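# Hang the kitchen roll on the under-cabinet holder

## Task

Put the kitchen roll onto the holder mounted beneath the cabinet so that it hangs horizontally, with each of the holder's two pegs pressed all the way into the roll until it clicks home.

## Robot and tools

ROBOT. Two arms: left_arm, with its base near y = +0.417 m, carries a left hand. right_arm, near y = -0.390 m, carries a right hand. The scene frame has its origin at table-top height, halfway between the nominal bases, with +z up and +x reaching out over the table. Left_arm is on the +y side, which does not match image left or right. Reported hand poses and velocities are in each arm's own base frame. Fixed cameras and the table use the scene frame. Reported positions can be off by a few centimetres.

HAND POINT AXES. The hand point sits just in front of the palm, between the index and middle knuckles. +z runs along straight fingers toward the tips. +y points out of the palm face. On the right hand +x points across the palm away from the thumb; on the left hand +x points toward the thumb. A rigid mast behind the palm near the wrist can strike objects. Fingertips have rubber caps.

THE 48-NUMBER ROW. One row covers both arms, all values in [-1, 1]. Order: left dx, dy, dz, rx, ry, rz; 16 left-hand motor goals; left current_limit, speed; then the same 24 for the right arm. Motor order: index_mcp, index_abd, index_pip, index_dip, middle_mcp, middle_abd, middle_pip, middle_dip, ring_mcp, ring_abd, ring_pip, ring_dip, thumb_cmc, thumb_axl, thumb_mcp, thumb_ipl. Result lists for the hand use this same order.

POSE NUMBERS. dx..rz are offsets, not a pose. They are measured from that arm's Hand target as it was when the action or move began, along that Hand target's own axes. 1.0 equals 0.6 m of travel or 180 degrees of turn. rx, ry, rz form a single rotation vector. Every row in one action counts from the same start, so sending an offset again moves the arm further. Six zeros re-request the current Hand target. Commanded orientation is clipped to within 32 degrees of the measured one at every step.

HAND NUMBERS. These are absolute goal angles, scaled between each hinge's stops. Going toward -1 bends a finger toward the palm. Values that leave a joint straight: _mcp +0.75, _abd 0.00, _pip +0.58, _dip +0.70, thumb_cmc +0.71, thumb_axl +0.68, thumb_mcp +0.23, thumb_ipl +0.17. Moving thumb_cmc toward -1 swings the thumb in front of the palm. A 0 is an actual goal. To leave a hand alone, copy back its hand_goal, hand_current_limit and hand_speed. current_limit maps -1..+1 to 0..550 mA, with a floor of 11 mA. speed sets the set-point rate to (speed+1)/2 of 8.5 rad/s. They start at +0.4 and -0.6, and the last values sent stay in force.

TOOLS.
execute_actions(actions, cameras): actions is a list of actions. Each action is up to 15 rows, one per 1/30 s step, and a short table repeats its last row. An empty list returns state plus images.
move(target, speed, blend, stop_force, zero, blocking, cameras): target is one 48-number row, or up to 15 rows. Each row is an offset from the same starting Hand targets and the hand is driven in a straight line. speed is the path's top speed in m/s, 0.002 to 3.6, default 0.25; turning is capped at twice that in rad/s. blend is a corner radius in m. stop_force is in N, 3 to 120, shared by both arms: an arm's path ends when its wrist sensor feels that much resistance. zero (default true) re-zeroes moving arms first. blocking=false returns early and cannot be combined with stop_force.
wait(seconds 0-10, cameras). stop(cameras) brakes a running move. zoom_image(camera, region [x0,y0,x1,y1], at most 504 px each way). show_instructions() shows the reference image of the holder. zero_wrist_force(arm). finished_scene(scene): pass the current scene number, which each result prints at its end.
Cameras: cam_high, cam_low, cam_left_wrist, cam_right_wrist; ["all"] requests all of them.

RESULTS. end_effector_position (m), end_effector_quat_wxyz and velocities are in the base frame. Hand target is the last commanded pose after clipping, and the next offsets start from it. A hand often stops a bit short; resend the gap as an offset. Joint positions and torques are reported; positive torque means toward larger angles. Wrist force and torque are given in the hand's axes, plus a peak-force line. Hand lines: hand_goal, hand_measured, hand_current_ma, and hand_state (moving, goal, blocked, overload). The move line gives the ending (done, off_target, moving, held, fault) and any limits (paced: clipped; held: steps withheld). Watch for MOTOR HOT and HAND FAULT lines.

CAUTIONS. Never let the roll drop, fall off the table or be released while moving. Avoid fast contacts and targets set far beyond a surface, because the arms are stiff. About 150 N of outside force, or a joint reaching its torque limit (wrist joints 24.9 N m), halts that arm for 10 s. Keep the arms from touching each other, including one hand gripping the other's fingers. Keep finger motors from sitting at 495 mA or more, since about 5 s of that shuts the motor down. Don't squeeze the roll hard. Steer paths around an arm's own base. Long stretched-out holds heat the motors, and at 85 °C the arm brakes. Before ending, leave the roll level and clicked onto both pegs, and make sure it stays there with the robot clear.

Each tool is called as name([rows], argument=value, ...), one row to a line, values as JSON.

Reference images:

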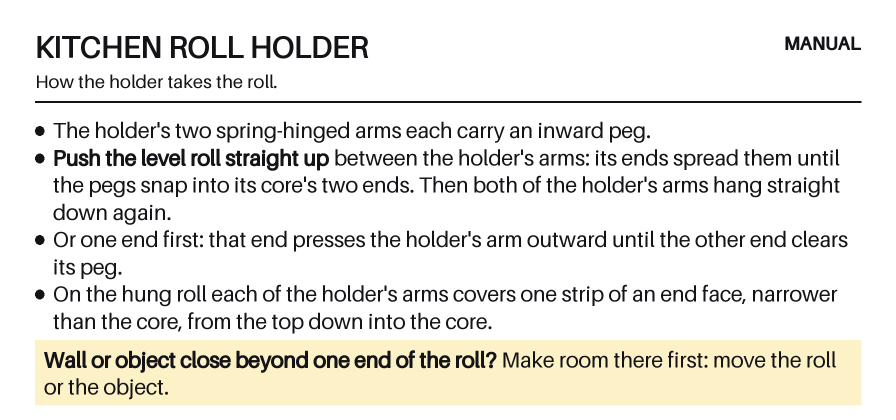

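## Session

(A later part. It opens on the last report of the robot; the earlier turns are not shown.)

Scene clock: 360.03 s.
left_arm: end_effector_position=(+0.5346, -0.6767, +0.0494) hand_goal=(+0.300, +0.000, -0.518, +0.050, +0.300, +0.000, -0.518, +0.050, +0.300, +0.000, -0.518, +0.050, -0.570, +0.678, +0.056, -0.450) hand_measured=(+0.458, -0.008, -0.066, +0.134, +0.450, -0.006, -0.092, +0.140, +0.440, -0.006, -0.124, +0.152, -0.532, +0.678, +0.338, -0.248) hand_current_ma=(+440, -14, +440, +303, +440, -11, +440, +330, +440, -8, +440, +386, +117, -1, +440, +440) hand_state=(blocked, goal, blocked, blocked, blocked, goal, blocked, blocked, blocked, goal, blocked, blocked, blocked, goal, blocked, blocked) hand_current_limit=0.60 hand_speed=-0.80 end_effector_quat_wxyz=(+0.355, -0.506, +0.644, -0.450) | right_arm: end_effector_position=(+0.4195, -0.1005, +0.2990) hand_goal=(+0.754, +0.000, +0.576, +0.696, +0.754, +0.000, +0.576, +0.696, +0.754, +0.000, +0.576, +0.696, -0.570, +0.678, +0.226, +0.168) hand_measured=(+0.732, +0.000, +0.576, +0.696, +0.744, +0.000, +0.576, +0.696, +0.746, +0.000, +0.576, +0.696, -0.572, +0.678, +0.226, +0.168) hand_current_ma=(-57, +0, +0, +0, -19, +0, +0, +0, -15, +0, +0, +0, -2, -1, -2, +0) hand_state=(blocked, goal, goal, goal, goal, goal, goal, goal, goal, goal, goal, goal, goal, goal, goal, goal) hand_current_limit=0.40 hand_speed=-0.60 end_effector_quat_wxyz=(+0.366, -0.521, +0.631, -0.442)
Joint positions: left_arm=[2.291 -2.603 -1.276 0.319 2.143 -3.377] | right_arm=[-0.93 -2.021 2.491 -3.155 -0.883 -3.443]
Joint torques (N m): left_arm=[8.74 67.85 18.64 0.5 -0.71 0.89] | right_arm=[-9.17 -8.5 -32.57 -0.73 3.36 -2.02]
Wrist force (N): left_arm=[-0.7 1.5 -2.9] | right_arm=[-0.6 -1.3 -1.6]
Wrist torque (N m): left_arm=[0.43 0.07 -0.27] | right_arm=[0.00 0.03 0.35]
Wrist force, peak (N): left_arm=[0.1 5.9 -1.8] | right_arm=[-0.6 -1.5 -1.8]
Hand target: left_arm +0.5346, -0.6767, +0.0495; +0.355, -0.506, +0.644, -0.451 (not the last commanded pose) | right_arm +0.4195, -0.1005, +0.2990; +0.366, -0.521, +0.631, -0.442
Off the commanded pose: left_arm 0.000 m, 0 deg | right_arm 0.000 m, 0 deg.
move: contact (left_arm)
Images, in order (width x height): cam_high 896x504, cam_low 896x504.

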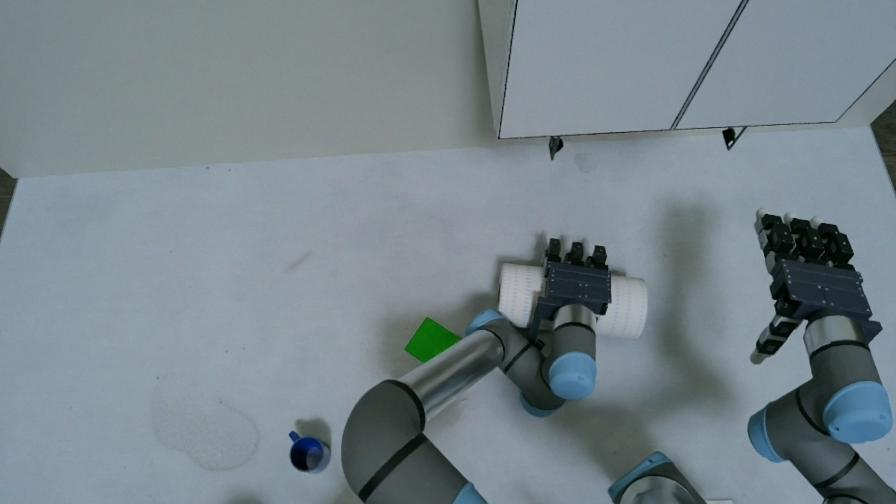

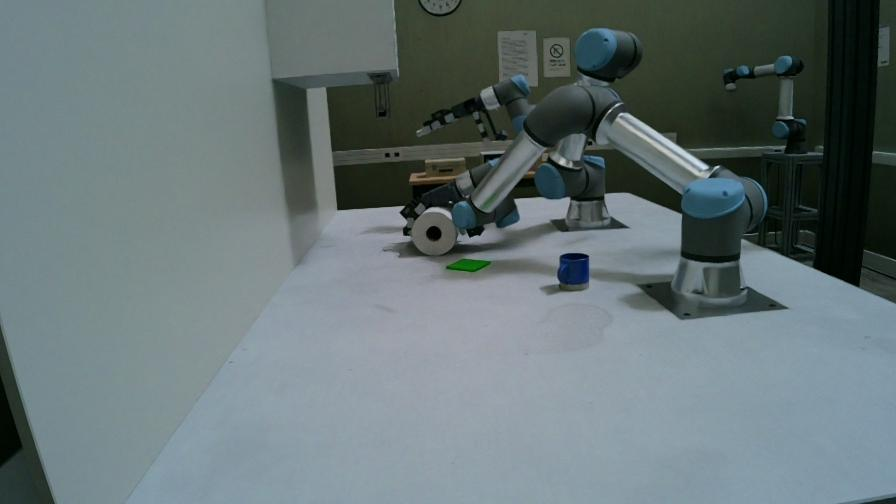

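move(target=[0,0,0,0,0,0, 0.754,0,0.576,0.696,0.754,0,0.576,0.696,0.754,0,0.576,0.696,-0.57,0.678,0.45,0.168,0.6,-0.7, 0,0,0,0,0,0, 0.754,0,0.576,0.696,0.754,0,0.576,0.696,0.754,0,0.576,0.696,-0.57,0.678,0.226,0.168,0.4,-0.6], speed=0.05)

move(target=[0,-0.23,0,0,0,0, 0.754,0,0.576,0.696,0.754,0,0.576,0.696,0.754,0,0.576,0.696,-0.57,0.678,0.45,0.168,0.6,-0.7, 0,0,0,0,0,0, 0.754,0,0.576,0.696,0.754,0,0.576,0.696,0.754,0,0.576,0.696,-0.57,0.678,0.226,0.168,0.4,-0.6], speed=0.1, cameras=["cam_high","cam_low"])

Scene clock: 366.00 s.
left_arm: end_effector_position=(+0.5346, -0.6767, +0.0496) hand_goal=(+0.754, +0.000, +0.576, +0.696, +0.754, +0.000, +0.576, +0.696, +0.754, +0.000, +0.576, +0.696, -0.570, +0.678, +0.450, +0.168) hand_measured=(+0.732, -0.004, +0.566, +0.692, +0.730, -0.004, +0.568, +0.692, +0.732, -0.004, +0.568, +0.692, -0.568, +0.678, +0.444, +0.164) hand_current_ma=(-60, -5, -19, -6, -69, -5, -18, -6, -63, -4, -14, -6, +4, -1, -16, -8) hand_state=(blocked, goal, goal, goal, blocked, goal, goal, goal, blocked, goal, goal, goal, goal, goal, goal, goal) hand_current_limit=0.60 hand_speed=-0.70 end_effector_quat_wxyz=(+0.355, -0.506, +0.644, -0.451) | right_arm: end_effector_position=(+0.4195, -0.1005, +0.2990) hand_goal=(+0.754, +0.000, +0.576, +0.696, +0.754, +0.000, +0.576, +0.696, +0.754, +0.000, +0.576, +0.696, -0.570, +0.678, +0.226, +0.168) hand_measured=(+0.732, +0.000, +0.576, +0.696, +0.744, +0.000, +0.576, +0.696, +0.746, +0.000, +0.576, +0.696, -0.572, +0.678, +0.226, +0.168) hand_current_ma=(-57, +0, +0, +0, -19, +0, +0, +0, -15, +0, +0, +0, -2, -1, -2, +0) hand_state=(blocked, goal, goal, goal, goal, goal, goal, goal, goal, goal, goal, goal, goal, goal, goal, goal) hand_current_limit=0.40 hand_speed=-0.60 end_effector_quat_wxyz=(+0.366, -0.521, +0.631, -0.442)
Joint positions: left_arm=[2.291 -2.603 -1.276 0.319 2.143 -3.377] | right_arm=[-0.93 -2.021 2.491 -3.155 -0.883 -3.443]
Joint torques (N m): left_arm=[7.61 37.48 11.68 2.4 -0.62 0.92] | right_arm=[-7.35 -7.7 -32.02 -0.78 3.3 -1.9]
Wrist force (N): left_arm=[-0.7 -4.8 -4.8] | right_arm=[-0.4 -1.3 -1.8]
Wrist torque (N m): left_arm=[0.13 -0.01 0.00] | right_arm=[0.02 0.02 0.37]
Wrist force, peak (N): left_arm=[-0.6 -6.1 -5.4] | right_arm=[-0.8 -1.4 -1.8]
Hand target: left_arm +0.5346, -0.6767, +0.0495; +0.355, -0.506, +0.644, -0.451 | right_arm +0.4195, -0.1005, +0.2990; +0.366, -0.521, +0.631, -0.442
Off the commanded pose: left_arm 0.000 m, 0 deg | right_arm 0.000 m, 0 deg.
move: done

Scene clock: 368.00 s.
left_arm: end_effector_position=(+0.5803, -0.6879, +0.1791) hand_goal=(+0.754, +0.000, +0.576, +0.696, +0.754, +0.000, +0.576, +0.696, +0.754, +0.000, +0.576, +0.696, -0.570, +0.678, +0.450, +0.168) hand_measured=(+0.732, -0.004, +0.568, +0.692, +0.730, -0.004, +0.568, +0.692, +0.732, -0.002, +0.570, +0.692, -0.568, +0.678, +0.444, +0.164) hand_current_ma=(-60, -5, -18, -6, -69, -5, -17, -6, -63, -4, -14, -6, +4, -1, -16, -8) hand_state=(blocked, goal, goal, goal, blocked, goal, goal, goal, blocked, goal, goal, goal, goal, goal, goal, goal) hand_current_limit=0.60 hand_speed=-0.70 end_effector_quat_wxyz=(+0.355, -0.506, +0.644, -0.451) | right_arm: end_effector_position=(+0.4195, -0.1005, +0.2990) hand_goal=(+0.754, +0.000, +0.576, +0.696, +0.754, +0.000, +0.576, +0.696, +0.754, +0.000, +0.576, +0.696, -0.570, +0.678, +0.226, +0.168) hand_measured=(+0.732, +0.000, +0.576, +0.696, +0.744, +0.000, +0.576, +0.696, +0.746, +0.000, +0.576, +0.696, -0.572, +0.678, +0.226, +0.168) hand_current_ma=(-57, +0, +0, +0, -19, +0, +0, +0, -15, +0, +0, +0, -2, -1, -2, +0) hand_state=(blocked, goal, goal, goal, goal, goal, goal, goal, goal, goal, goal, goal, goal, goal, goal, goal) hand_current_limit=0.40 hand_speed=-0.60 end_effector_quat_wxyz=(+0.366, -0.521, +0.631, -0.442)
Joint positions: left_arm=[2.328 -2.492 -1.108 0.049 2.109 -3.36] | right_arm=[-0.93 -2.021 2.491 -3.155 -0.883 -3.443]
Joint torques (N m): left_arm=[9.38 69.74 29.62 1.02 -0.95 2.01] | right_arm=[-7.57 -8.09 -31.86 -1.01 3.25 -1.62]
Wrist force (N): left_arm=[0.0 3.1 -2.1] | right_arm=[-0.5 -1.4 -1.6]
Wrist torque (N m): left_arm=[0.43 -0.02 -0.17] | right_arm=[-0.02 0.03 0.35]
Wrist force, peak (N): left_arm=[-0.7 -5.0 -4.9] | right_arm=[-0.7 -1.5 -1.8]
Hand target: left_arm +0.5804, -0.6879, +0.1792; +0.355, -0.506, +0.644, -0.451 | right_arm +0.4195, -0.1005, +0.2990; +0.366, -0.521, +0.631, -0.442
Off the commanded pose: left_arm 0.000 m, 0 deg | right_arm 0.000 m, 0 deg.
move: done
Images, in order (width x height): cam_high 896x504, cam_low 896x504.

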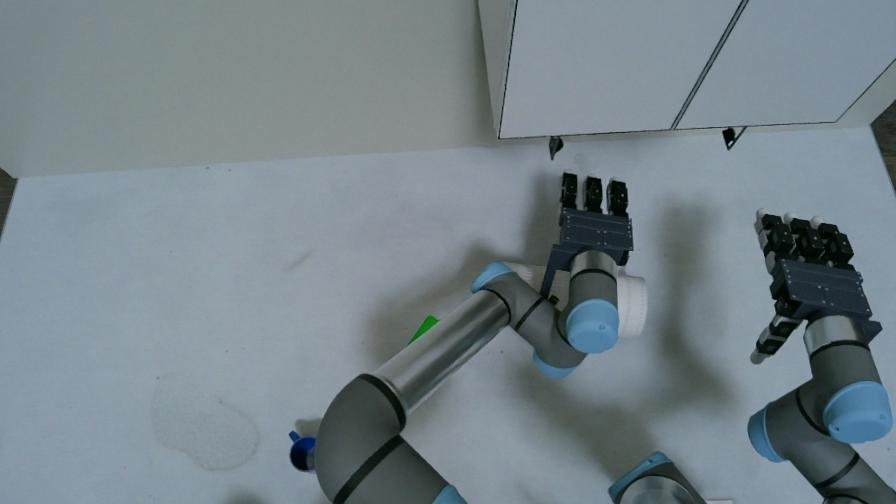

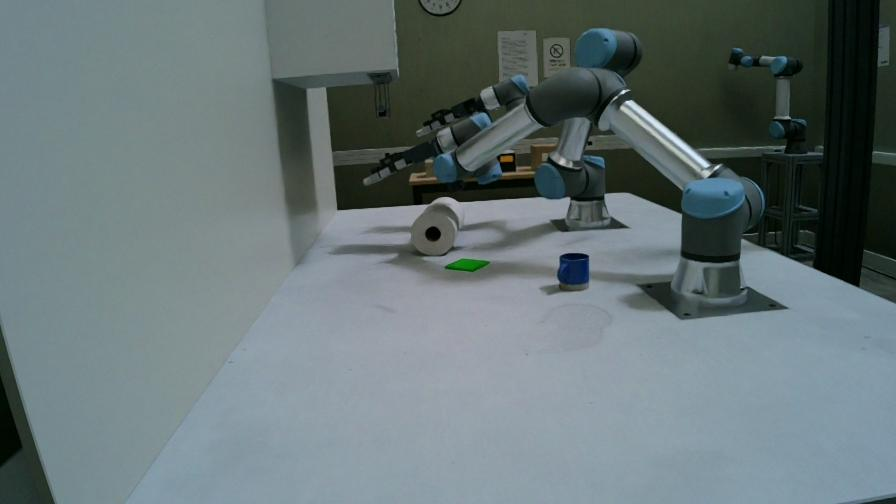

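move([
  [0,-0.094,-0.0342,0,0,0, 0.754,0,0.576,0.696,0.754,0,0.576,0.696,0.754,0,0.576,0.696,-0.57,0.678,0.45,0.168,0.6,-0.7, 0,0,0,0,0,0, 0.754,0,0.576,0.696,0.754,0,0.576,0.696,0.754,0,0.576,0.696,-0.57,0.678,0.226,0.168,0.4,-0.6],
  [-0.3876,-0.1908,-0.2895,-0.181,0.006,-0.1705, 0.754,0,0.576,0.696,0.754,0,0.576,0.696,0.754,0,0.576,0.696,-0.57,0.678,0.45,0.168,0.6,-0.7, 0,0,0,0,0,0, 0.754,0,0.576,0.696,0.754,0,0.576,0.696,0.754,0,0.576,0.696,-0.57,0.678,0.226,0.168,0.4,-0.6],
], speed=0.3, blend=0.03, cameras=["all"])

zoom_image(camera="cam_high", region=[470, 110, 770, 360])

zoom_image(camera="cam_low", region=[340, 50, 500, 290])

Scene clock: 385.40 s.
left_arm: end_effector_position=(+0.5144, -0.4330, +0.3464) hand_goal=(+0.754, +0.000, +0.576, +0.696, +0.754, +0.000, +0.576, +0.696, +0.754, +0.000, +0.576, +0.696, -0.570, +0.678, +0.450, +0.168) hand_measured=(+0.740, -0.004, +0.570, +0.694, +0.738, -0.004, +0.570, +0.692, +0.738, -0.002, +0.570, +0.692, -0.572, +0.678, +0.444, +0.164) hand_current_ma=(-36, -5, -13, -5, -44, -4, -12, -5, -40, -4, -10, -5, -3, -1, -16, -8) hand_state=(goal, goal, goal, goal, goal, goal, goal, goal, goal, goal, goal, goal, goal, goal, goal, goal) hand_current_limit=0.60 hand_speed=-0.70 end_effector_quat_wxyz=(-0.065, +0.731, -0.591, +0.336) | right_arm: end_effector_position=(+0.4195, -0.1005, +0.2990) hand_goal=(+0.754, +0.000, +0.576, +0.696, +0.754, +0.000, +0.576, +0.696, +0.754, +0.000, +0.576, +0.696, -0.570, +0.678, +0.226, +0.168) hand_measured=(+0.732, +0.000, +0.576, +0.696, +0.744, +0.000, +0.576, +0.696, +0.746, +0.000, +0.576, +0.696, -0.572, +0.678, +0.226, +0.168) hand_current_ma=(-57, +0, +0, +0, -19, +0, +0, +0, -15, +0, +0, +0, -2, -1, -2, +0) hand_state=(blocked, goal, goal, goal, goal, goal, goal, goal, goal, goal, goal, goal, goal, goal, goal, goal) hand_current_limit=0.40 hand_speed=-0.60 end_effector_quat_wxyz=(+0.366, -0.521, +0.631, -0.442)
Joint positions: left_arm=[2.772 -1.756 -1.616 -0.647 1.493 -3.749] | right_arm=[-0.93 -2.021 2.491 -3.155 -0.883 -3.443]
Joint torques (N m): left_arm=[9.99 45.55 16.84 1.66 -1.69 2.01] | right_arm=[-8.49 -8.14 -31.41 -0.91 3.21 -1.61]
Wrist force (N): left_arm=[-1.8 2.1 -1.3] | right_arm=[-0.7 -1.2 -1.5]
Wrist torque (N m): left_arm=[0.29 0.18 -0.33] | right_arm=[0.00 0.05 0.34]
Wrist force, peak (N): left_arm=[0.0 4.6 -1.5] | right_arm=[-0.9 -1.5 -1.6]
Hand target: left_arm +0.5144, -0.4328, +0.3464; -0.064, +0.731, -0.591, +0.335 | right_arm +0.4195, -0.1005, +0.2990; +0.366, -0.521, +0.631, -0.442
Off the commanded pose: left_arm 0.000 m, 0 deg | right_arm 0.000 m, 0 deg.
move: done
camera_calibration:
cam_left_wrist: T_world_to_cam=[[0.43756, 0.899186, 0.0025324, 0.13042], [-0.00161454, -0.00203065, 0.999997, -0.401099], [0.899188, -0.437563, 0.000563241, -0.534763], [0, 0, 0, 1]] pos_world=[0.423138, -0.352078, 0.401069]
cam_right_wrist: T_world_to_cam=[[-0.0119635, 0.800886, -0.598697, 0.304261], [-0.440118, 0.533406, 0.72234, -0.0294486], [0.89786, 0.272139, 0.346103, -0.330709], [0, 0, 0, 1]] pos_world=[0.28761, -0.137972, 0.317892]

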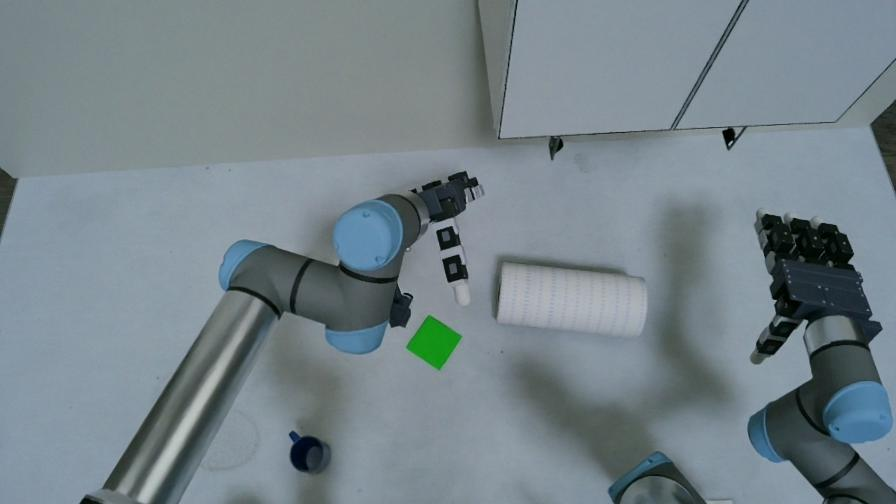

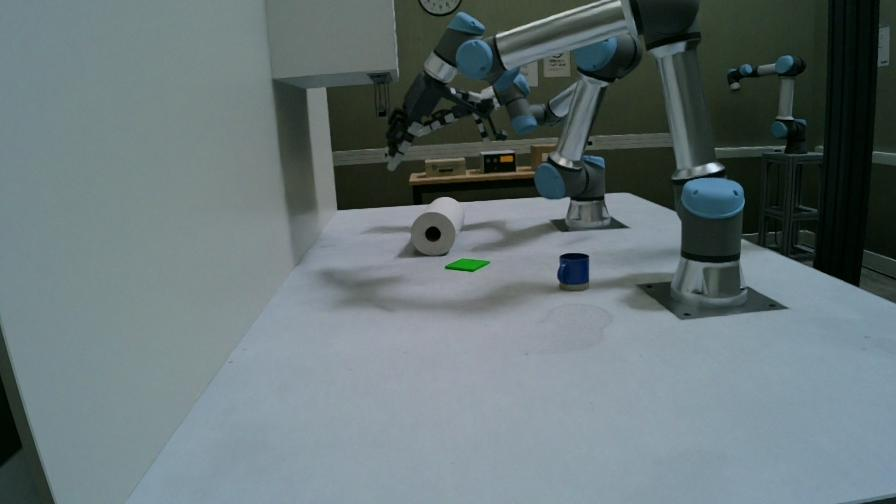

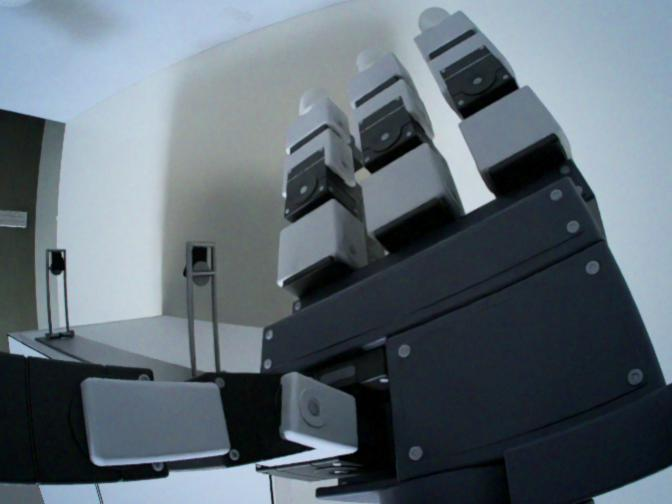

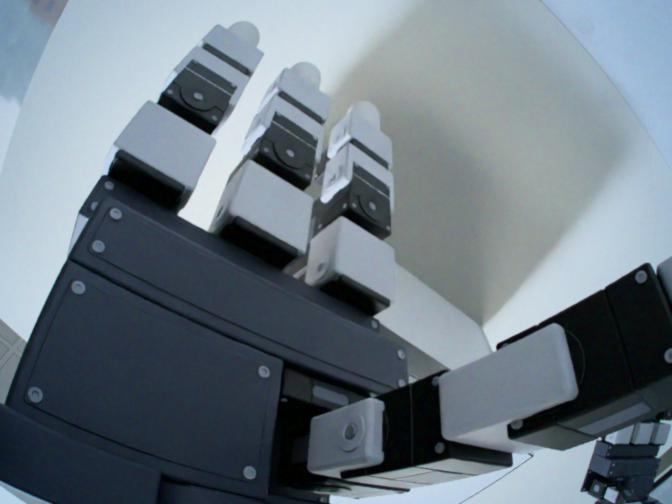

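Scaled by 1.680 from the camera's 896x504 image, which has a finer 1280x720 frame.

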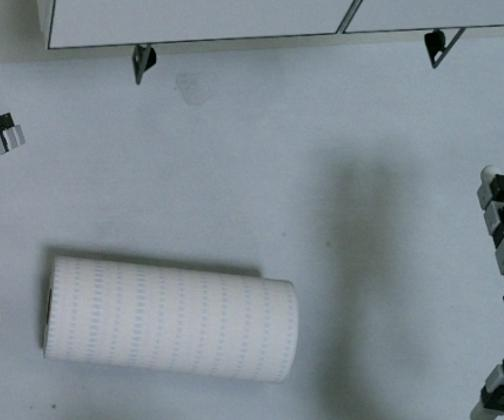

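Scaled by 2.100 from the camera's 896x504 image, which has a finer 1280x720 frame.

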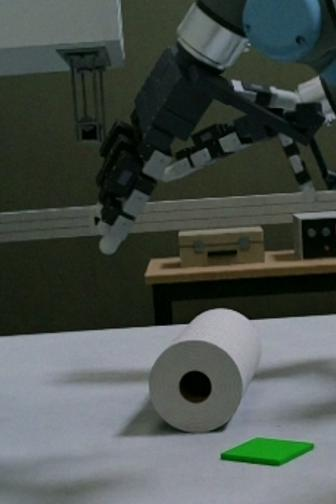

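move(target=[0,0,0,0,0,0, 0.754,0,0.576,0.696,0.754,0,0.576,0.696,0.754,0,0.576,0.696,0.714,0.678,0.226,0.168,0.4,-0.6, -0.5155,0.2002,0.199,0,-0.0125,-0.0046, 0.754,0,0.576,0.696,0.754,0,0.576,0.696,0.754,0,0.576,0.696,-0.57,0.678,0.45,0.168,0.4,-0.6], speed=0.25, cameras=["cam_high","cam_low","cam_left_wrist"])

zoom_image(camera="cam_low", region=[340, 50, 580, 290])

Scene clock: 409.93 s.
left_arm: end_effector_position=(+0.5144, -0.4328, +0.3464) hand_goal=(+0.754, +0.000, +0.576, +0.696, +0.754, +0.000, +0.576, +0.696, +0.754, +0.000, +0.576, +0.696, +0.714, +0.678, +0.226, +0.168) hand_measured=(+0.740, -0.004, +0.570, +0.694, +0.738, -0.004, +0.570, +0.692, +0.738, -0.002, +0.570, +0.692, +0.702, +0.678, +0.224, +0.164) hand_current_ma=(-36, -5, -13, -5, -43, -4, -12, -5, -40, -4, -10, -5, -29, -1, -2, -8) hand_state=(goal, goal, goal, goal, goal, goal, goal, goal, goal, goal, goal, goal, goal, goal, goal, goal) hand_current_limit=0.40 hand_speed=-0.60 end_effector_quat_wxyz=(-0.064, +0.731, -0.591, +0.335) | right_arm: end_effector_position=(+0.5479, +0.1898, +0.1458) hand_goal=(+0.754, +0.000, +0.576, +0.696, +0.754, +0.000, +0.576, +0.696, +0.754, +0.000, +0.576, +0.696, -0.570, +0.678, +0.450, +0.168) hand_measured=(+0.732, +0.000, +0.576, +0.696, +0.744, +0.000, +0.576, +0.696, +0.746, +0.000, +0.576, +0.696, -0.572, +0.678, +0.444, +0.168) hand_current_ma=(-56, +0, +0, +0, -20, +0, +0, +0, -15, +0, +0, +0, -2, -1, -18, +0) hand_state=(blocked, goal, goal, goal, goal, goal, goal, goal, goal, goal, goal, goal, goal, goal, goal, goal) hand_current_limit=0.40 hand_speed=-0.60 end_effector_quat_wxyz=(+0.375, -0.534, +0.620, -0.435)
Joint positions: left_arm=[2.772 -1.755 -1.616 -0.647 1.493 -3.749] | right_arm=[0.164 -1.177 2.248 -3.849 -1.864 -3.031]
Joint torques (N m): left_arm=[8.44 44.3 18.97 1.83 -1.64 2.12] | right_arm=[8.92 -17.48 -25.84 -0.84 -3.16 1.97]
Wrist force (N): left_arm=[-1.5 2.3 -1.4] | right_arm=[-0.6 -1.5 -1.6]
Wrist torque (N m): left_arm=[0.28 0.10 -0.31] | right_arm=[-0.03 0.04 0.25]
Wrist force, peak (N): left_arm=[-1.5 2.4 -1.6] | right_arm=[0.1 -1.9 -2.2]
Hand target: left_arm +0.5144, -0.4328, +0.3464; -0.064, +0.731, -0.591, +0.335 | right_arm +0.5479, +0.1899, +0.1457; +0.375, -0.534, +0.620, -0.435
Off the commanded pose: left_arm 0.000 m, 0 deg | right_arm 0.000 m, 0 deg.
move: done
camera_calibration:
cam_left_wrist: T_world_to_cam=[[0.437559, 0.899187, 0.00231115, 0.13033], [-0.00133743, -0.00191945, 0.999997, -0.401177], [0.899189, -0.43756, 0.00036273, -0.534594], [0, 0, 0, 1]] pos_world=[0.423138, -0.351878, 0.401069]
Images, in order (width x height): cam_high 896x504, cam_low 896x504, cam_left_wrist 672x504.

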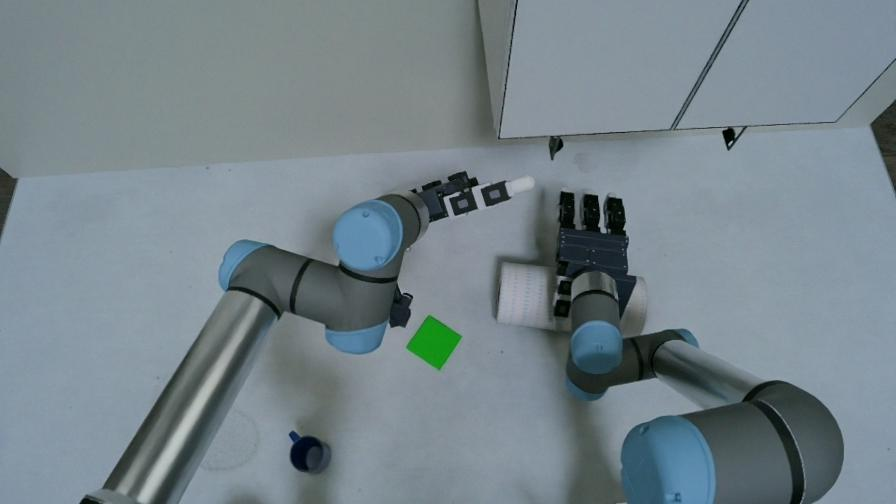

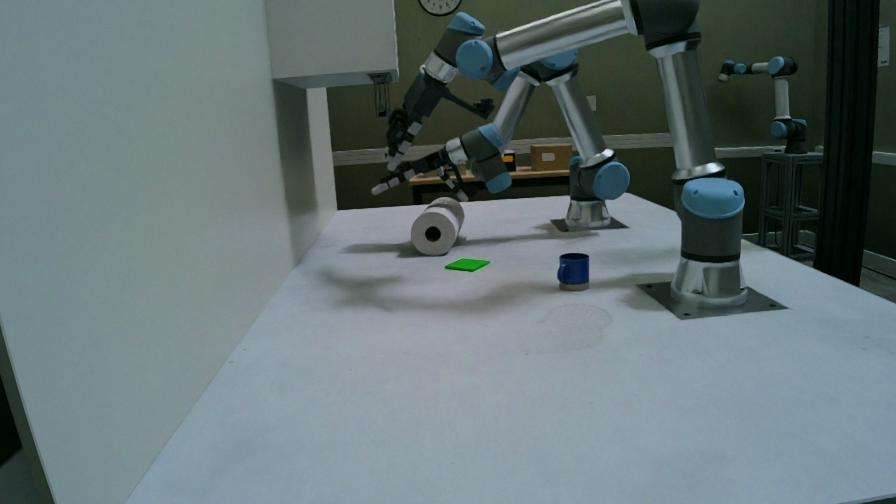

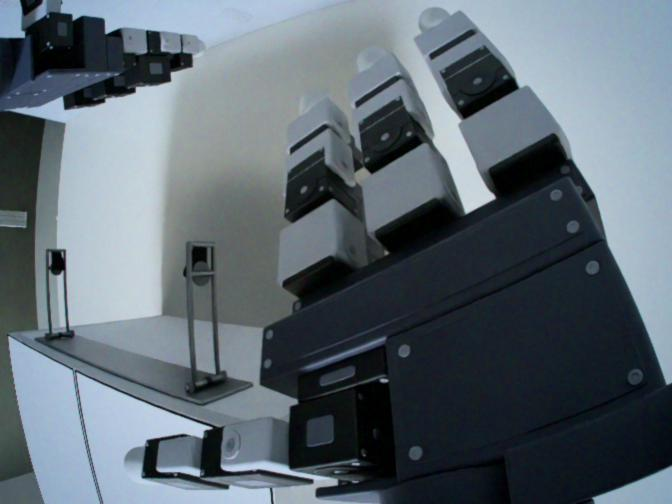

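Scaled by 2.100 from the camera's 896x504 image, which has a finer 1280x720 frame.

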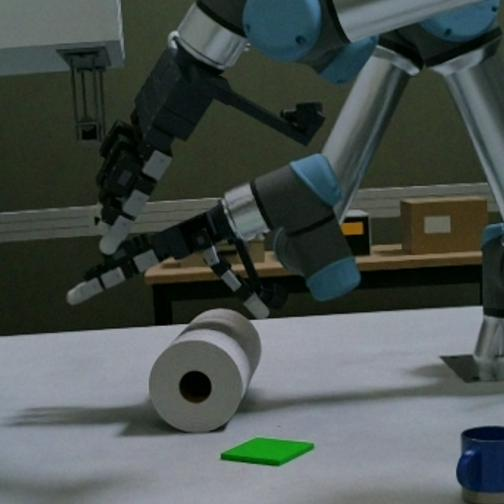

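move(target=[0,0,0,0,0,0, 0.754,0,0.576,0.696,0.754,0,0.576,0.696,0.754,0,0.576,0.696,0.714,0.678,0.226,0.168,0.4,-0.6, -0.0153,0.125,0.0048,0,0,0, 0.754,0,0.576,0.696,0.754,0,0.576,0.696,0.754,0,0.576,0.696,-0.57,0.678,0.45,0.168,0.4,-0.6], speed=0.1)

move(target=[0,0,0,0,0,0, 0.754,0,0.576,0.696,0.754,0,0.576,0.696,0.754,0,0.576,0.696,0.714,0.678,0.226,0.168,0.4,-0.6, 0,0.06,0,0,0,0, 0.754,0,0.576,0.696,0.754,0,0.576,0.696,0.754,0,0.576,0.696,-0.57,0.678,0.45,0.168,0.4,-0.6], speed=0.02, stop_force=5, cameras=["cam_high","cam_low","cam_right_wrist"])

zoom_image(camera="cam_low", region=[340, 50, 580, 290])

Scene clock: 425.00 s.
left_arm: end_effector_position=(+0.5144, -0.4328, +0.3464) hand_goal=(+0.754, +0.000, +0.576, +0.696, +0.754, +0.000, +0.576, +0.696, +0.754, +0.000, +0.576, +0.696, +0.714, +0.678, +0.226, +0.168) hand_measured=(+0.740, -0.004, +0.570, +0.694, +0.738, -0.004, +0.570, +0.692, +0.738, -0.002, +0.570, +0.692, +0.702, +0.678, +0.224, +0.164) hand_current_ma=(-36, -5, -13, -5, -43, -4, -12, -5, -40, -4, -10, -5, -29, -1, -2, -8) hand_state=(goal, goal, goal, goal, goal, goal, goal, goal, goal, goal, goal, goal, goal, goal, goal, goal) hand_current_limit=0.40 hand_speed=-0.60 end_effector_quat_wxyz=(-0.064, +0.731, -0.591, +0.335) | right_arm: end_effector_position=(+0.5267, +0.2024, +0.0743) hand_goal=(+0.754, +0.000, +0.576, +0.696, +0.754, +0.000, +0.576, +0.696, +0.754, +0.000, +0.576, +0.696, -0.570, +0.678, +0.450, +0.168) hand_measured=(+0.734, +0.000, +0.576, +0.696, +0.744, +0.000, +0.576, +0.696, +0.746, +0.000, +0.576, +0.696, -0.572, +0.678, +0.444, +0.168) hand_current_ma=(-55, +0, +0, +0, -20, +0, +0, +0, -15, +0, +0, +0, -2, -1, -18, +0) hand_state=(blocked, goal, goal, goal, goal, goal, goal, goal, goal, goal, goal, goal, goal, goal, goal, goal) hand_current_limit=0.40 hand_speed=-0.60 end_effector_quat_wxyz=(+0.375, -0.534, +0.620, -0.435)
Joint positions: left_arm=[2.772 -1.755 -1.616 -0.647 1.493 -3.749] | right_arm=[0.207 -0.989 2.29 -4.075 -1.904 -3.015]
Joint torques (N m): left_arm=[6.33 43.44 22.86 1.98 -1.72 1.76] | right_arm=[9.49 -20.53 2.96 -3.48 -3.19 2.01]
Wrist force (N): left_arm=[-1.6 2.0 -1.3] | right_arm=[-0.6 -1.7 -1.8]
Wrist torque (N m): left_arm=[0.23 0.11 -0.30] | right_arm=[-0.02 0.04 0.23]
Wrist force, peak (N): left_arm=[-1.6 2.4 -1.5] | right_arm=[-0.5 -2.3 -1.8]
Hand target: left_arm +0.5144, -0.4328, +0.3464; -0.064, +0.731, -0.591, +0.335 | right_arm +0.5267, +0.2024, +0.0742; +0.375, -0.534, +0.620, -0.435
Off the commanded pose: left_arm 0.000 m, 0 deg | right_arm 0.000 m, 0 deg.
move: done

Scene clock: 427.70 s.
left_arm: end_effector_position=(+0.5144, -0.4328, +0.3464) hand_goal=(+0.754, +0.000, +0.576, +0.696, +0.754, +0.000, +0.576, +0.696, +0.754, +0.000, +0.576, +0.696, +0.714, +0.678, +0.226, +0.168) hand_measured=(+0.740, -0.004, +0.570, +0.694, +0.738, -0.004, +0.570, +0.692, +0.738, -0.002, +0.570, +0.692, +0.702, +0.678, +0.224, +0.164) hand_current_ma=(-36, -5, -13, -5, -43, -4, -12, -5, -40, -4, -10, -5, -29, -1, -2, -8) hand_state=(goal, goal, goal, goal, goal, goal, goal, goal, goal, goal, goal, goal, goal, goal, goal, goal) hand_current_limit=0.40 hand_speed=-0.60 end_effector_quat_wxyz=(-0.064, +0.731, -0.591, +0.335) | right_arm: end_effector_position=(+0.5176, +0.2038, +0.0489) hand_goal=(+0.754, +0.000, +0.576, +0.696, +0.754, +0.000, +0.576, +0.696, +0.754, +0.000, +0.576, +0.696, -0.570, +0.678, +0.450, +0.168) hand_measured=(+0.734, +0.000, +0.576, +0.696, +0.744, +0.000, +0.576, +0.696, +0.746, +0.000, +0.576, +0.696, -0.572, +0.678, +0.444, +0.168) hand_current_ma=(-55, +0, +0, +0, -21, +0, +0, +0, -17, +0, +0, +0, -2, -1, -18, +0) hand_state=(blocked, goal, goal, goal, goal, goal, goal, goal, goal, goal, goal, goal, goal, goal, goal, goal) hand_current_limit=0.40 hand_speed=-0.60 end_effector_quat_wxyz=(+0.375, -0.534, +0.620, -0.435)
Joint positions: left_arm=[2.772 -1.755 -1.616 -0.647 1.493 -3.749] | right_arm=[0.216 -0.916 2.303 -4.159 -1.912 -3.012]
Joint torques (N m): left_arm=[4.61 43.43 23.93 1.97 -1.56 1.81] | right_arm=[-8.1 -38.28 -17.42 -0.16 2.89 -2.01]
Wrist force (N): left_arm=[-1.5 2.3 -1.4] | right_arm=[-0.4 -5.5 -2.6]
Wrist torque (N m): left_arm=[0.27 0.10 -0.31] | right_arm=[-0.10 0.07 0.09]
Wrist force, peak (N): left_arm=[-1.6 2.4 -1.5] | right_arm=[-0.3 -10.7 -3.5]
Hand target: left_arm +0.5144, -0.4328, +0.3464; -0.064, +0.731, -0.591, +0.335 | right_arm +0.5176, +0.2038, +0.0489; +0.375, -0.534, +0.620, -0.435 (not the last commanded pose)
Off the commanded pose: left_arm 0.000 m, 0 deg | right_arm 0.009 m, 0 deg.
move: contact (right_arm)
camera_calibration:
cam_right_wrist: T_world_to_cam=[[-0.0454369, 0.799571, -0.59885, -0.0703397], [-0.461955, 0.514704, 0.722272, 0.0471866], [0.885739, 0.309459, 0.345979, -0.416486], [0, 0, 0, 1]] pos_world=[0.3875, 0.16084, 0.0678911]
Images, in order (width x height): cam_high 896x504, cam_low 896x504, cam_right_wrist 672x504.

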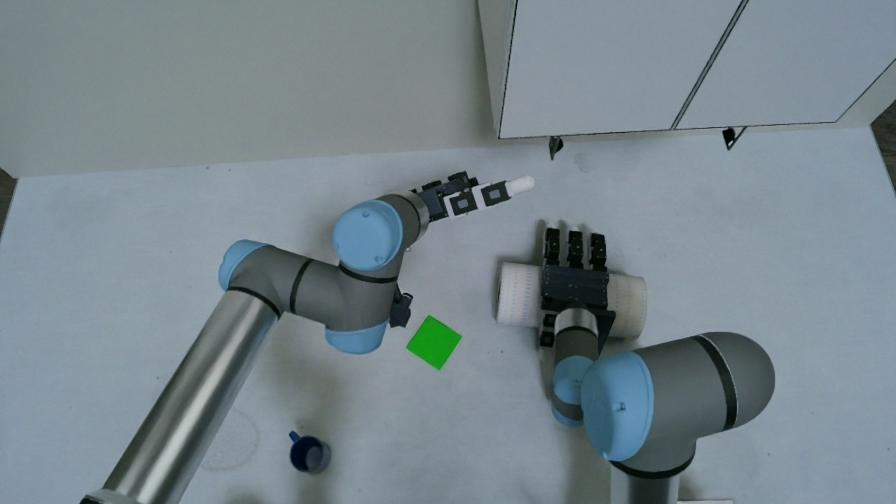

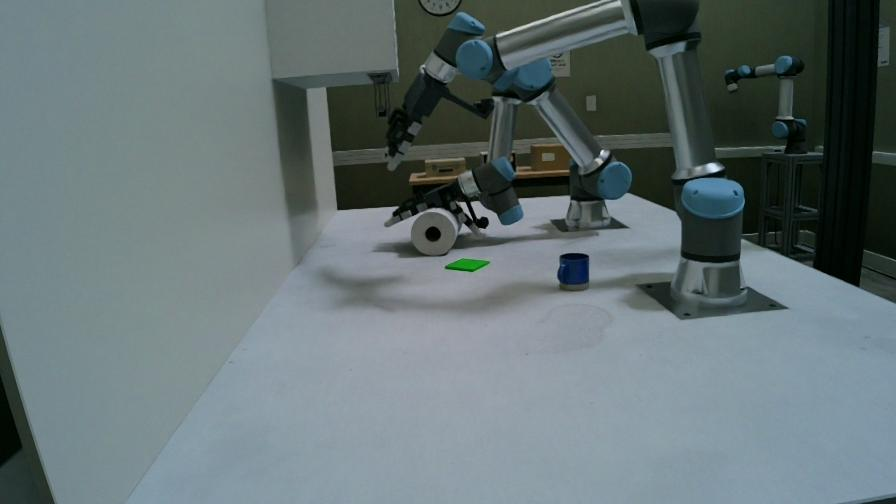

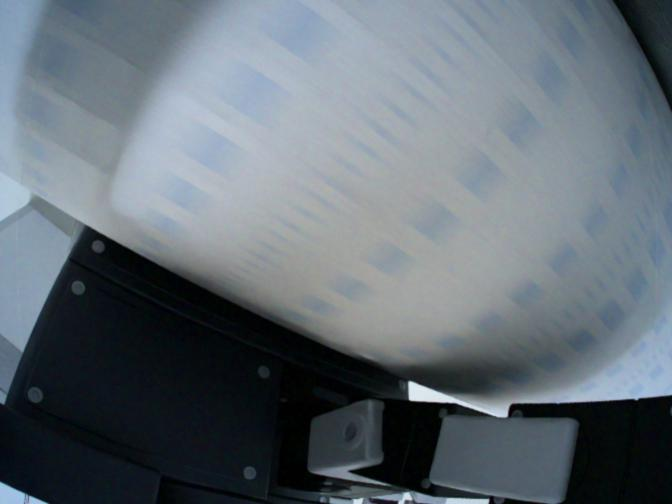

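Scaled by 2.100 from the camera's 896x504 image, which has a finer 1280x720 frame.

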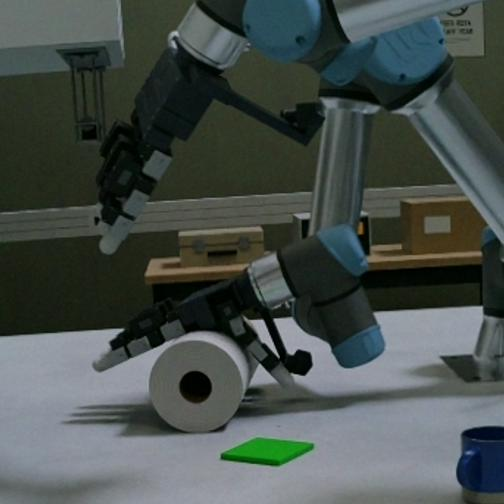

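move(target=[0,0,0,0,0,0, 0.754,0,0.576,0.696,0.754,0,0.576,0.696,0.754,0,0.576,0.696,0.714,0.678,0.226,0.168,0.4,-0.6, 0,-0.003,0,0,0,0, 0.3,0,-0.518,0.05,0.3,0,-0.518,0.05,0.3,0,-0.518,0.05,-0.571,0.678,0.056,-0.45,0.6,-0.8], speed=0.1)

move(target=[0,0,0,0,0,0, 0.754,0,0.576,0.696,0.754,0,0.576,0.696,0.754,0,0.576,0.696,0.714,0.678,0.226,0.168,0.4,-0.6, 0,-0.157,-0.057,0,0,0, 0.3,0,-0.518,0.05,0.3,0,-0.518,0.05,0.3,0,-0.518,0.05,-0.571,0.678,0.056,-0.45,0.6,-0.8], speed=0.06, cameras=["all"])

zoom_image(camera="cam_low", region=[340, 50, 580, 290])

Scene clock: 433.13 s.
left_arm: end_effector_position=(+0.5144, -0.4328, +0.3464) hand_goal=(+0.754, +0.000, +0.576, +0.696, +0.754, +0.000, +0.576, +0.696, +0.754, +0.000, +0.576, +0.696, +0.714, +0.678, +0.226, +0.168) hand_measured=(+0.740, -0.004, +0.570, +0.694, +0.738, -0.004, +0.570, +0.692, +0.738, -0.002, +0.570, +0.692, +0.702, +0.678, +0.224, +0.164) hand_current_ma=(-36, -5, -13, -5, -43, -4, -12, -5, -40, -4, -10, -5, -29, -1, -2, -8) hand_state=(goal, goal, goal, goal, goal, goal, goal, goal, goal, goal, goal, goal, goal, goal, goal, goal) hand_current_limit=0.40 hand_speed=-0.60 end_effector_quat_wxyz=(-0.064, +0.731, -0.591, +0.335) | right_arm: end_effector_position=(+0.5182, +0.2037, +0.0506) hand_goal=(+0.300, +0.000, -0.518, +0.050, +0.300, +0.000, -0.518, +0.050, +0.300, +0.000, -0.518, +0.050, -0.570, +0.678, +0.056, -0.450) hand_measured=(+0.374, -0.008, +0.054, +0.122, +0.362, -0.006, +0.034, +0.118, +0.344, -0.006, +0.030, +0.114, -0.534, +0.678, +0.342, -0.222) hand_current_ma=(+270, -12, +440, +240, +217, -9, +440, +227, +142, -8, +438, +212, +102, -1, +440, +440) hand_state=(blocked, goal, blocked, blocked, blocked, goal, blocked, blocked, blocked, goal, blocked, blocked, blocked, goal, blocked, blocked) hand_current_limit=0.60 hand_speed=-0.80 end_effector_quat_wxyz=(+0.375, -0.534, +0.620, -0.435)
Joint positions: left_arm=[2.772 -1.755 -1.616 -0.647 1.493 -3.749] | right_arm=[0.215 -0.921 2.302 -4.153 -1.911 -3.012]
Joint torques (N m): left_arm=[2.91 42.34 27.04 2.07 -1.4 1.52] | right_arm=[-8.26 -42.55 -17.91 -2.55 2.2 -1.94]
Wrist force (N): left_arm=[-1.5 2.3 -1.3] | right_arm=[-0.6 0.6 -1.2]
Wrist torque (N m): left_arm=[0.26 0.10 -0.30] | right_arm=[0.16 0.02 0.33]
Wrist force, peak (N): left_arm=[-1.5 2.4 -1.4] | right_arm=[-0.1 -10.3 -2.5]
Hand target: left_arm +0.5144, -0.4328, +0.3464; -0.064, +0.731, -0.591, +0.335 | right_arm +0.5182, +0.2037, +0.0506; +0.375, -0.534, +0.620, -0.435
Off the commanded pose: left_arm 0.000 m, 0 deg | right_arm 0.000 m, 0 deg.
move: done

Scene clock: 435.40 s.
left_arm: end_effector_position=(+0.5144, -0.4328, +0.3464) hand_goal=(+0.754, +0.000, +0.576, +0.696, +0.754, +0.000, +0.576, +0.696, +0.754, +0.000, +0.576, +0.696, +0.714, +0.678, +0.226, +0.168) hand_measured=(+0.740, -0.004, +0.570, +0.694, +0.738, -0.004, +0.570, +0.692, +0.738, -0.002, +0.570, +0.692, +0.702, +0.678, +0.224, +0.164) hand_current_ma=(-36, -5, -13, -5, -43, -4, -12, -5, -40, -4, -10, -5, -29, -1, -2, -8) hand_state=(goal, goal, goal, goal, goal, goal, goal, goal, goal, goal, goal, goal, goal, goal, goal, goal) hand_current_limit=0.40 hand_speed=-0.60 end_effector_quat_wxyz=(-0.064, +0.731, -0.591, +0.335) | right_arm: end_effector_position=(+0.5182, +0.2036, +0.1508) hand_goal=(+0.300, +0.000, -0.518, +0.050, +0.300, +0.000, -0.518, +0.050, +0.300, +0.000, -0.518, +0.050, -0.570, +0.678, +0.056, -0.450) hand_measured=(+0.374, -0.008, +0.054, +0.122, +0.362, -0.006, +0.034, +0.118, +0.344, -0.006, +0.030, +0.114, -0.534, +0.678, +0.344, -0.222) hand_current_ma=(+270, -12, +440, +240, +217, -9, +440, +227, +142, -8, +440, +212, +102, -1, +440, +440) hand_state=(blocked, goal, blocked, blocked, blocked, goal, blocked, blocked, blocked, goal, blocked, blocked, blocked, goal, blocked, blocked) hand_current_limit=0.60 hand_speed=-0.80 end_effector_quat_wxyz=(+0.375, -0.534, +0.620, -0.435)
Joint positions: left_arm=[2.772 -1.755 -1.616 -0.647 1.493 -3.749] | right_arm=[0.215 -1.221 2.3 -3.851 -1.911 -3.012]
Joint torques (N m): left_arm=[1.96 41.01 29.19 1.98 -1.27 1.43] | right_arm=[-8.8 -36.25 -25.05 -1.28 2.81 1.8]
Wrist force (N): left_arm=[-1.7 2.4 -1.4] | right_arm=[-0.5 0.8 -1.1]
Wrist torque (N m): left_arm=[0.28 0.11 -0.32] | right_arm=[0.17 0.02 0.37]
Wrist force, peak (N): left_arm=[-1.6 2.3 -1.6] | right_arm=[-0.9 0.7 -1.3]
Hand target: left_arm +0.5144, -0.4328, +0.3464; -0.064, +0.731, -0.591, +0.335 | right_arm +0.5182, +0.2036, +0.1508; +0.375, -0.534, +0.620, -0.435
Off the commanded pose: left_arm 0.000 m, 0 deg | right_arm 0.000 m, 0 deg.
move: done
camera_calibration:
cam_left_wrist: T_world_to_cam=[[0.437559, 0.899187, 0.00231115, 0.13033], [-0.00133743, -0.00191945, 0.999997, -0.401177], [0.899189, -0.43756, 0.00036273, -0.534594], [0, 0, 0, 1]] pos_world=[0.423138, -0.351878, 0.401069]
cam_right_wrist: T_world_to_cam=[[-0.0454003, 0.799531, -0.598907, -0.00919248], [-0.461959, 0.514767, 0.722225, -0.0260072], [0.885739, 0.30946, 0.34598, -0.452088], [0, 0, 0, 1]] pos_world=[0.388, 0.16064, 0.169691]

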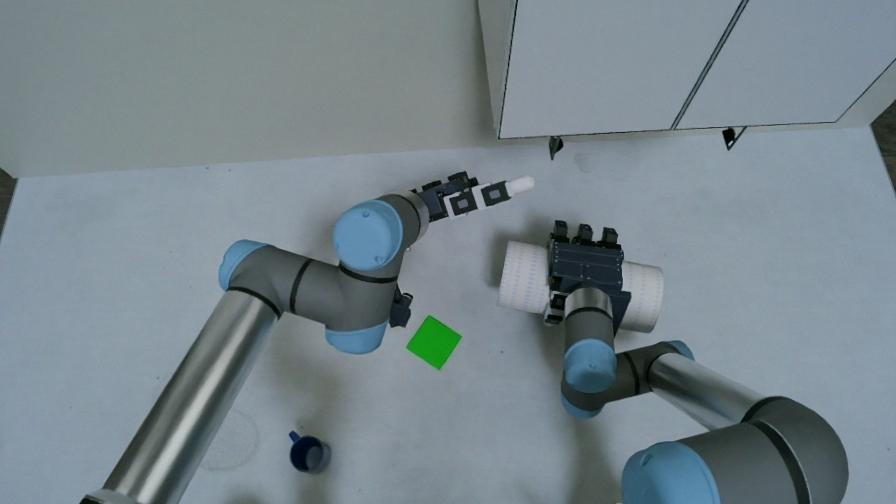

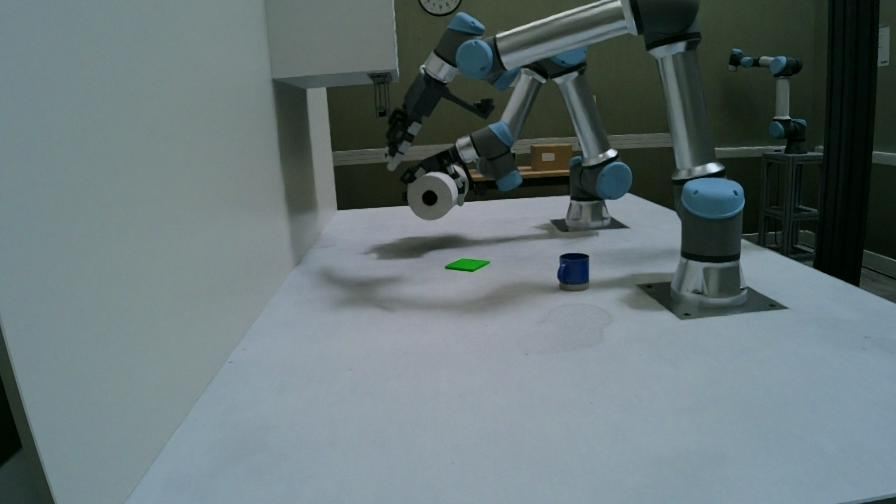

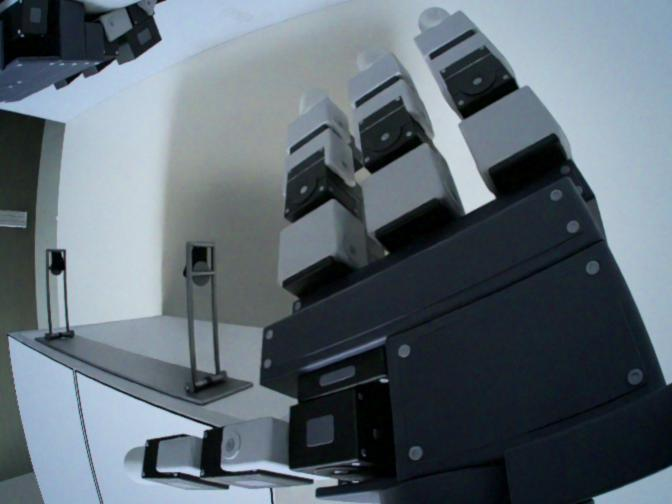

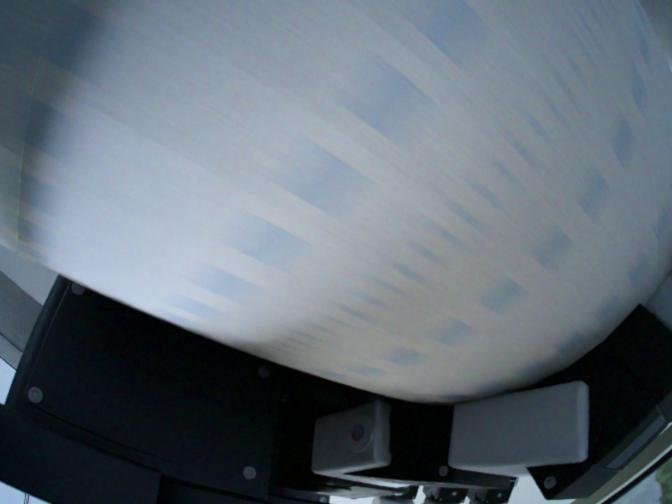

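Scaled by 2.100 from the camera's 896x504 image, which has a finer 1280x720 frame.

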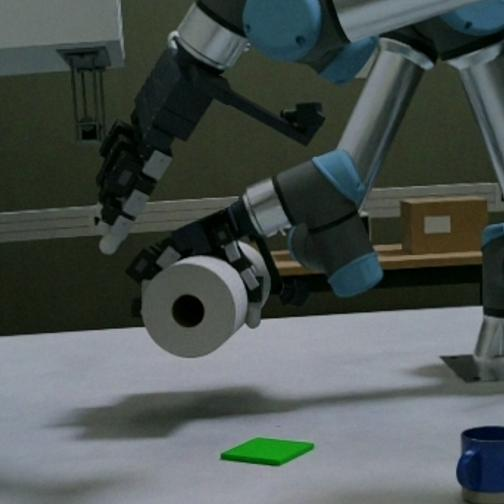

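move(target=[0,0,0,0,0,0, 0.754,0,0.576,0.696,0.754,0,0.576,0.696,0.754,0,0.576,0.696,0.714,0.678,0.226,0.168,0.4,-0.6, 0.3077,-0.1985,-0.1818,-0.389,0,0, 0.3,0,-0.518,0.05,0.3,0,-0.518,0.05,0.3,0,-0.518,0.05,-0.571,0.678,0.056,-0.45,0.6,-0.8], speed=0.2, cameras=["cam_high","cam_low"])

Scene clock: 474.63 s.
left_arm: end_effector_position=(+0.5144, -0.4328, +0.3464) hand_goal=(+0.754, +0.000, +0.576, +0.696, +0.754, +0.000, +0.576, +0.696, +0.754, +0.000, +0.576, +0.696, +0.714, +0.678, +0.226, +0.168) hand_measured=(+0.740, -0.004, +0.570, +0.694, +0.738, -0.004, +0.570, +0.692, +0.738, -0.002, +0.570, +0.692, +0.702, +0.678, +0.224, +0.164) hand_current_ma=(-36, -5, -13, -5, -43, -4, -12, -5, -40, -4, -10, -5, -29, -1, -2, -8) hand_state=(goal, goal, goal, goal, goal, goal, goal, goal, goal, goal, goal, goal, goal, goal, goal, goal) hand_current_limit=0.40 hand_speed=-0.60 end_effector_quat_wxyz=(-0.064, +0.731, -0.591, +0.335) | right_arm: end_effector_position=(+0.4296, +0.0301, +0.2998) hand_goal=(+0.300, +0.000, -0.518, +0.050, +0.300, +0.000, -0.518, +0.050, +0.300, +0.000, -0.518, +0.050, -0.570, +0.678, +0.056, -0.450) hand_measured=(+0.376, -0.008, +0.054, +0.120, +0.368, -0.006, +0.030, +0.118, +0.346, -0.006, +0.030, +0.114, -0.534, +0.678, +0.344, -0.228) hand_current_ma=(+279, -12, +440, +233, +244, -9, +440, +227, +151, -8, +440, +210, +102, -1, +440, +440) hand_state=(blocked, goal, blocked, blocked, blocked, goal, blocked, blocked, blocked, goal, blocked, blocked, blocked, goal, blocked, blocked) hand_current_limit=0.60 hand_speed=-0.80 end_effector_quat_wxyz=(+0.001, -0.653, +0.757, +0.000)
Joint positions: left_arm=[2.772 -1.755 -1.616 -0.647 1.493 -3.749] | right_arm=[-0.274 -1.56 1.708 -1.721 -1.57 -3.268]
Joint torques (N m): left_arm=[-3.05 39.66 30.89 2.1 -1.2 1.1] | right_arm=[-8.44 -13.05 -36.26 -0.77 -2.96 -2.08]
Wrist force (N): left_arm=[-1.5 2.1 -1.4] | right_arm=[-1.5 -1.4 -0.1]
Wrist torque (N m): left_arm=[0.24 0.09 -0.30] | right_arm=[0.06 0.05 0.05]
Wrist force, peak (N): left_arm=[-1.8 2.3 -1.6] | right_arm=[-1.7 -1.9 -0.1]
Hand target: left_arm +0.5144, -0.4328, +0.3464; -0.064, +0.731, -0.591, +0.335 | right_arm +0.4296, +0.0300, +0.2998; +0.001, -0.653, +0.757, +0.000
Off the commanded pose: left_arm 0.000 m, 0 deg | right_arm 0.000 m, 0 deg.
move: done
Images, in order (width x height): cam_high 896x504, cam_low 896x504.

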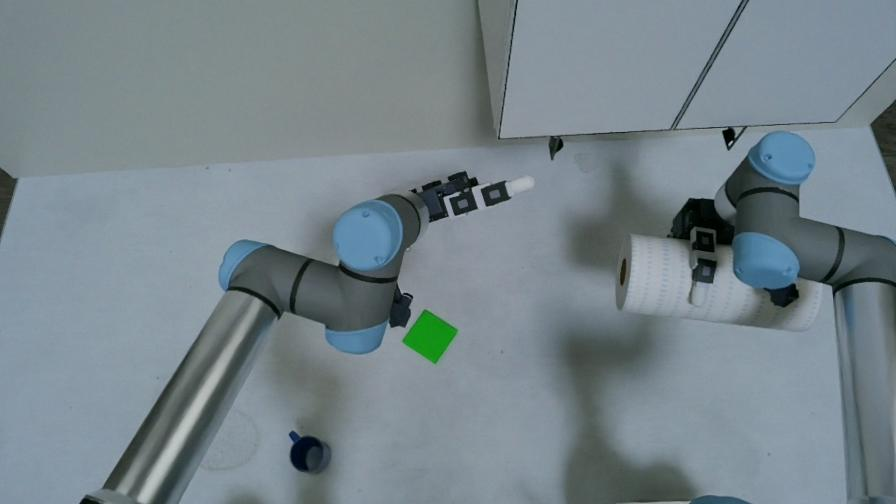

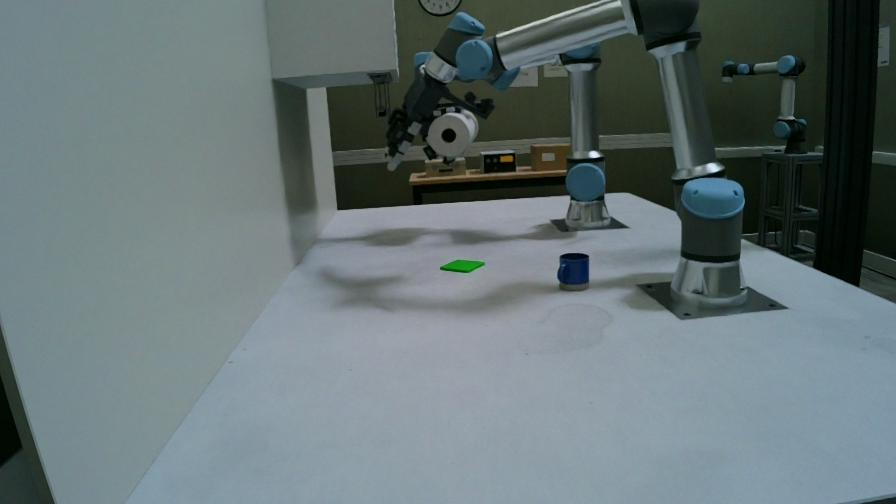

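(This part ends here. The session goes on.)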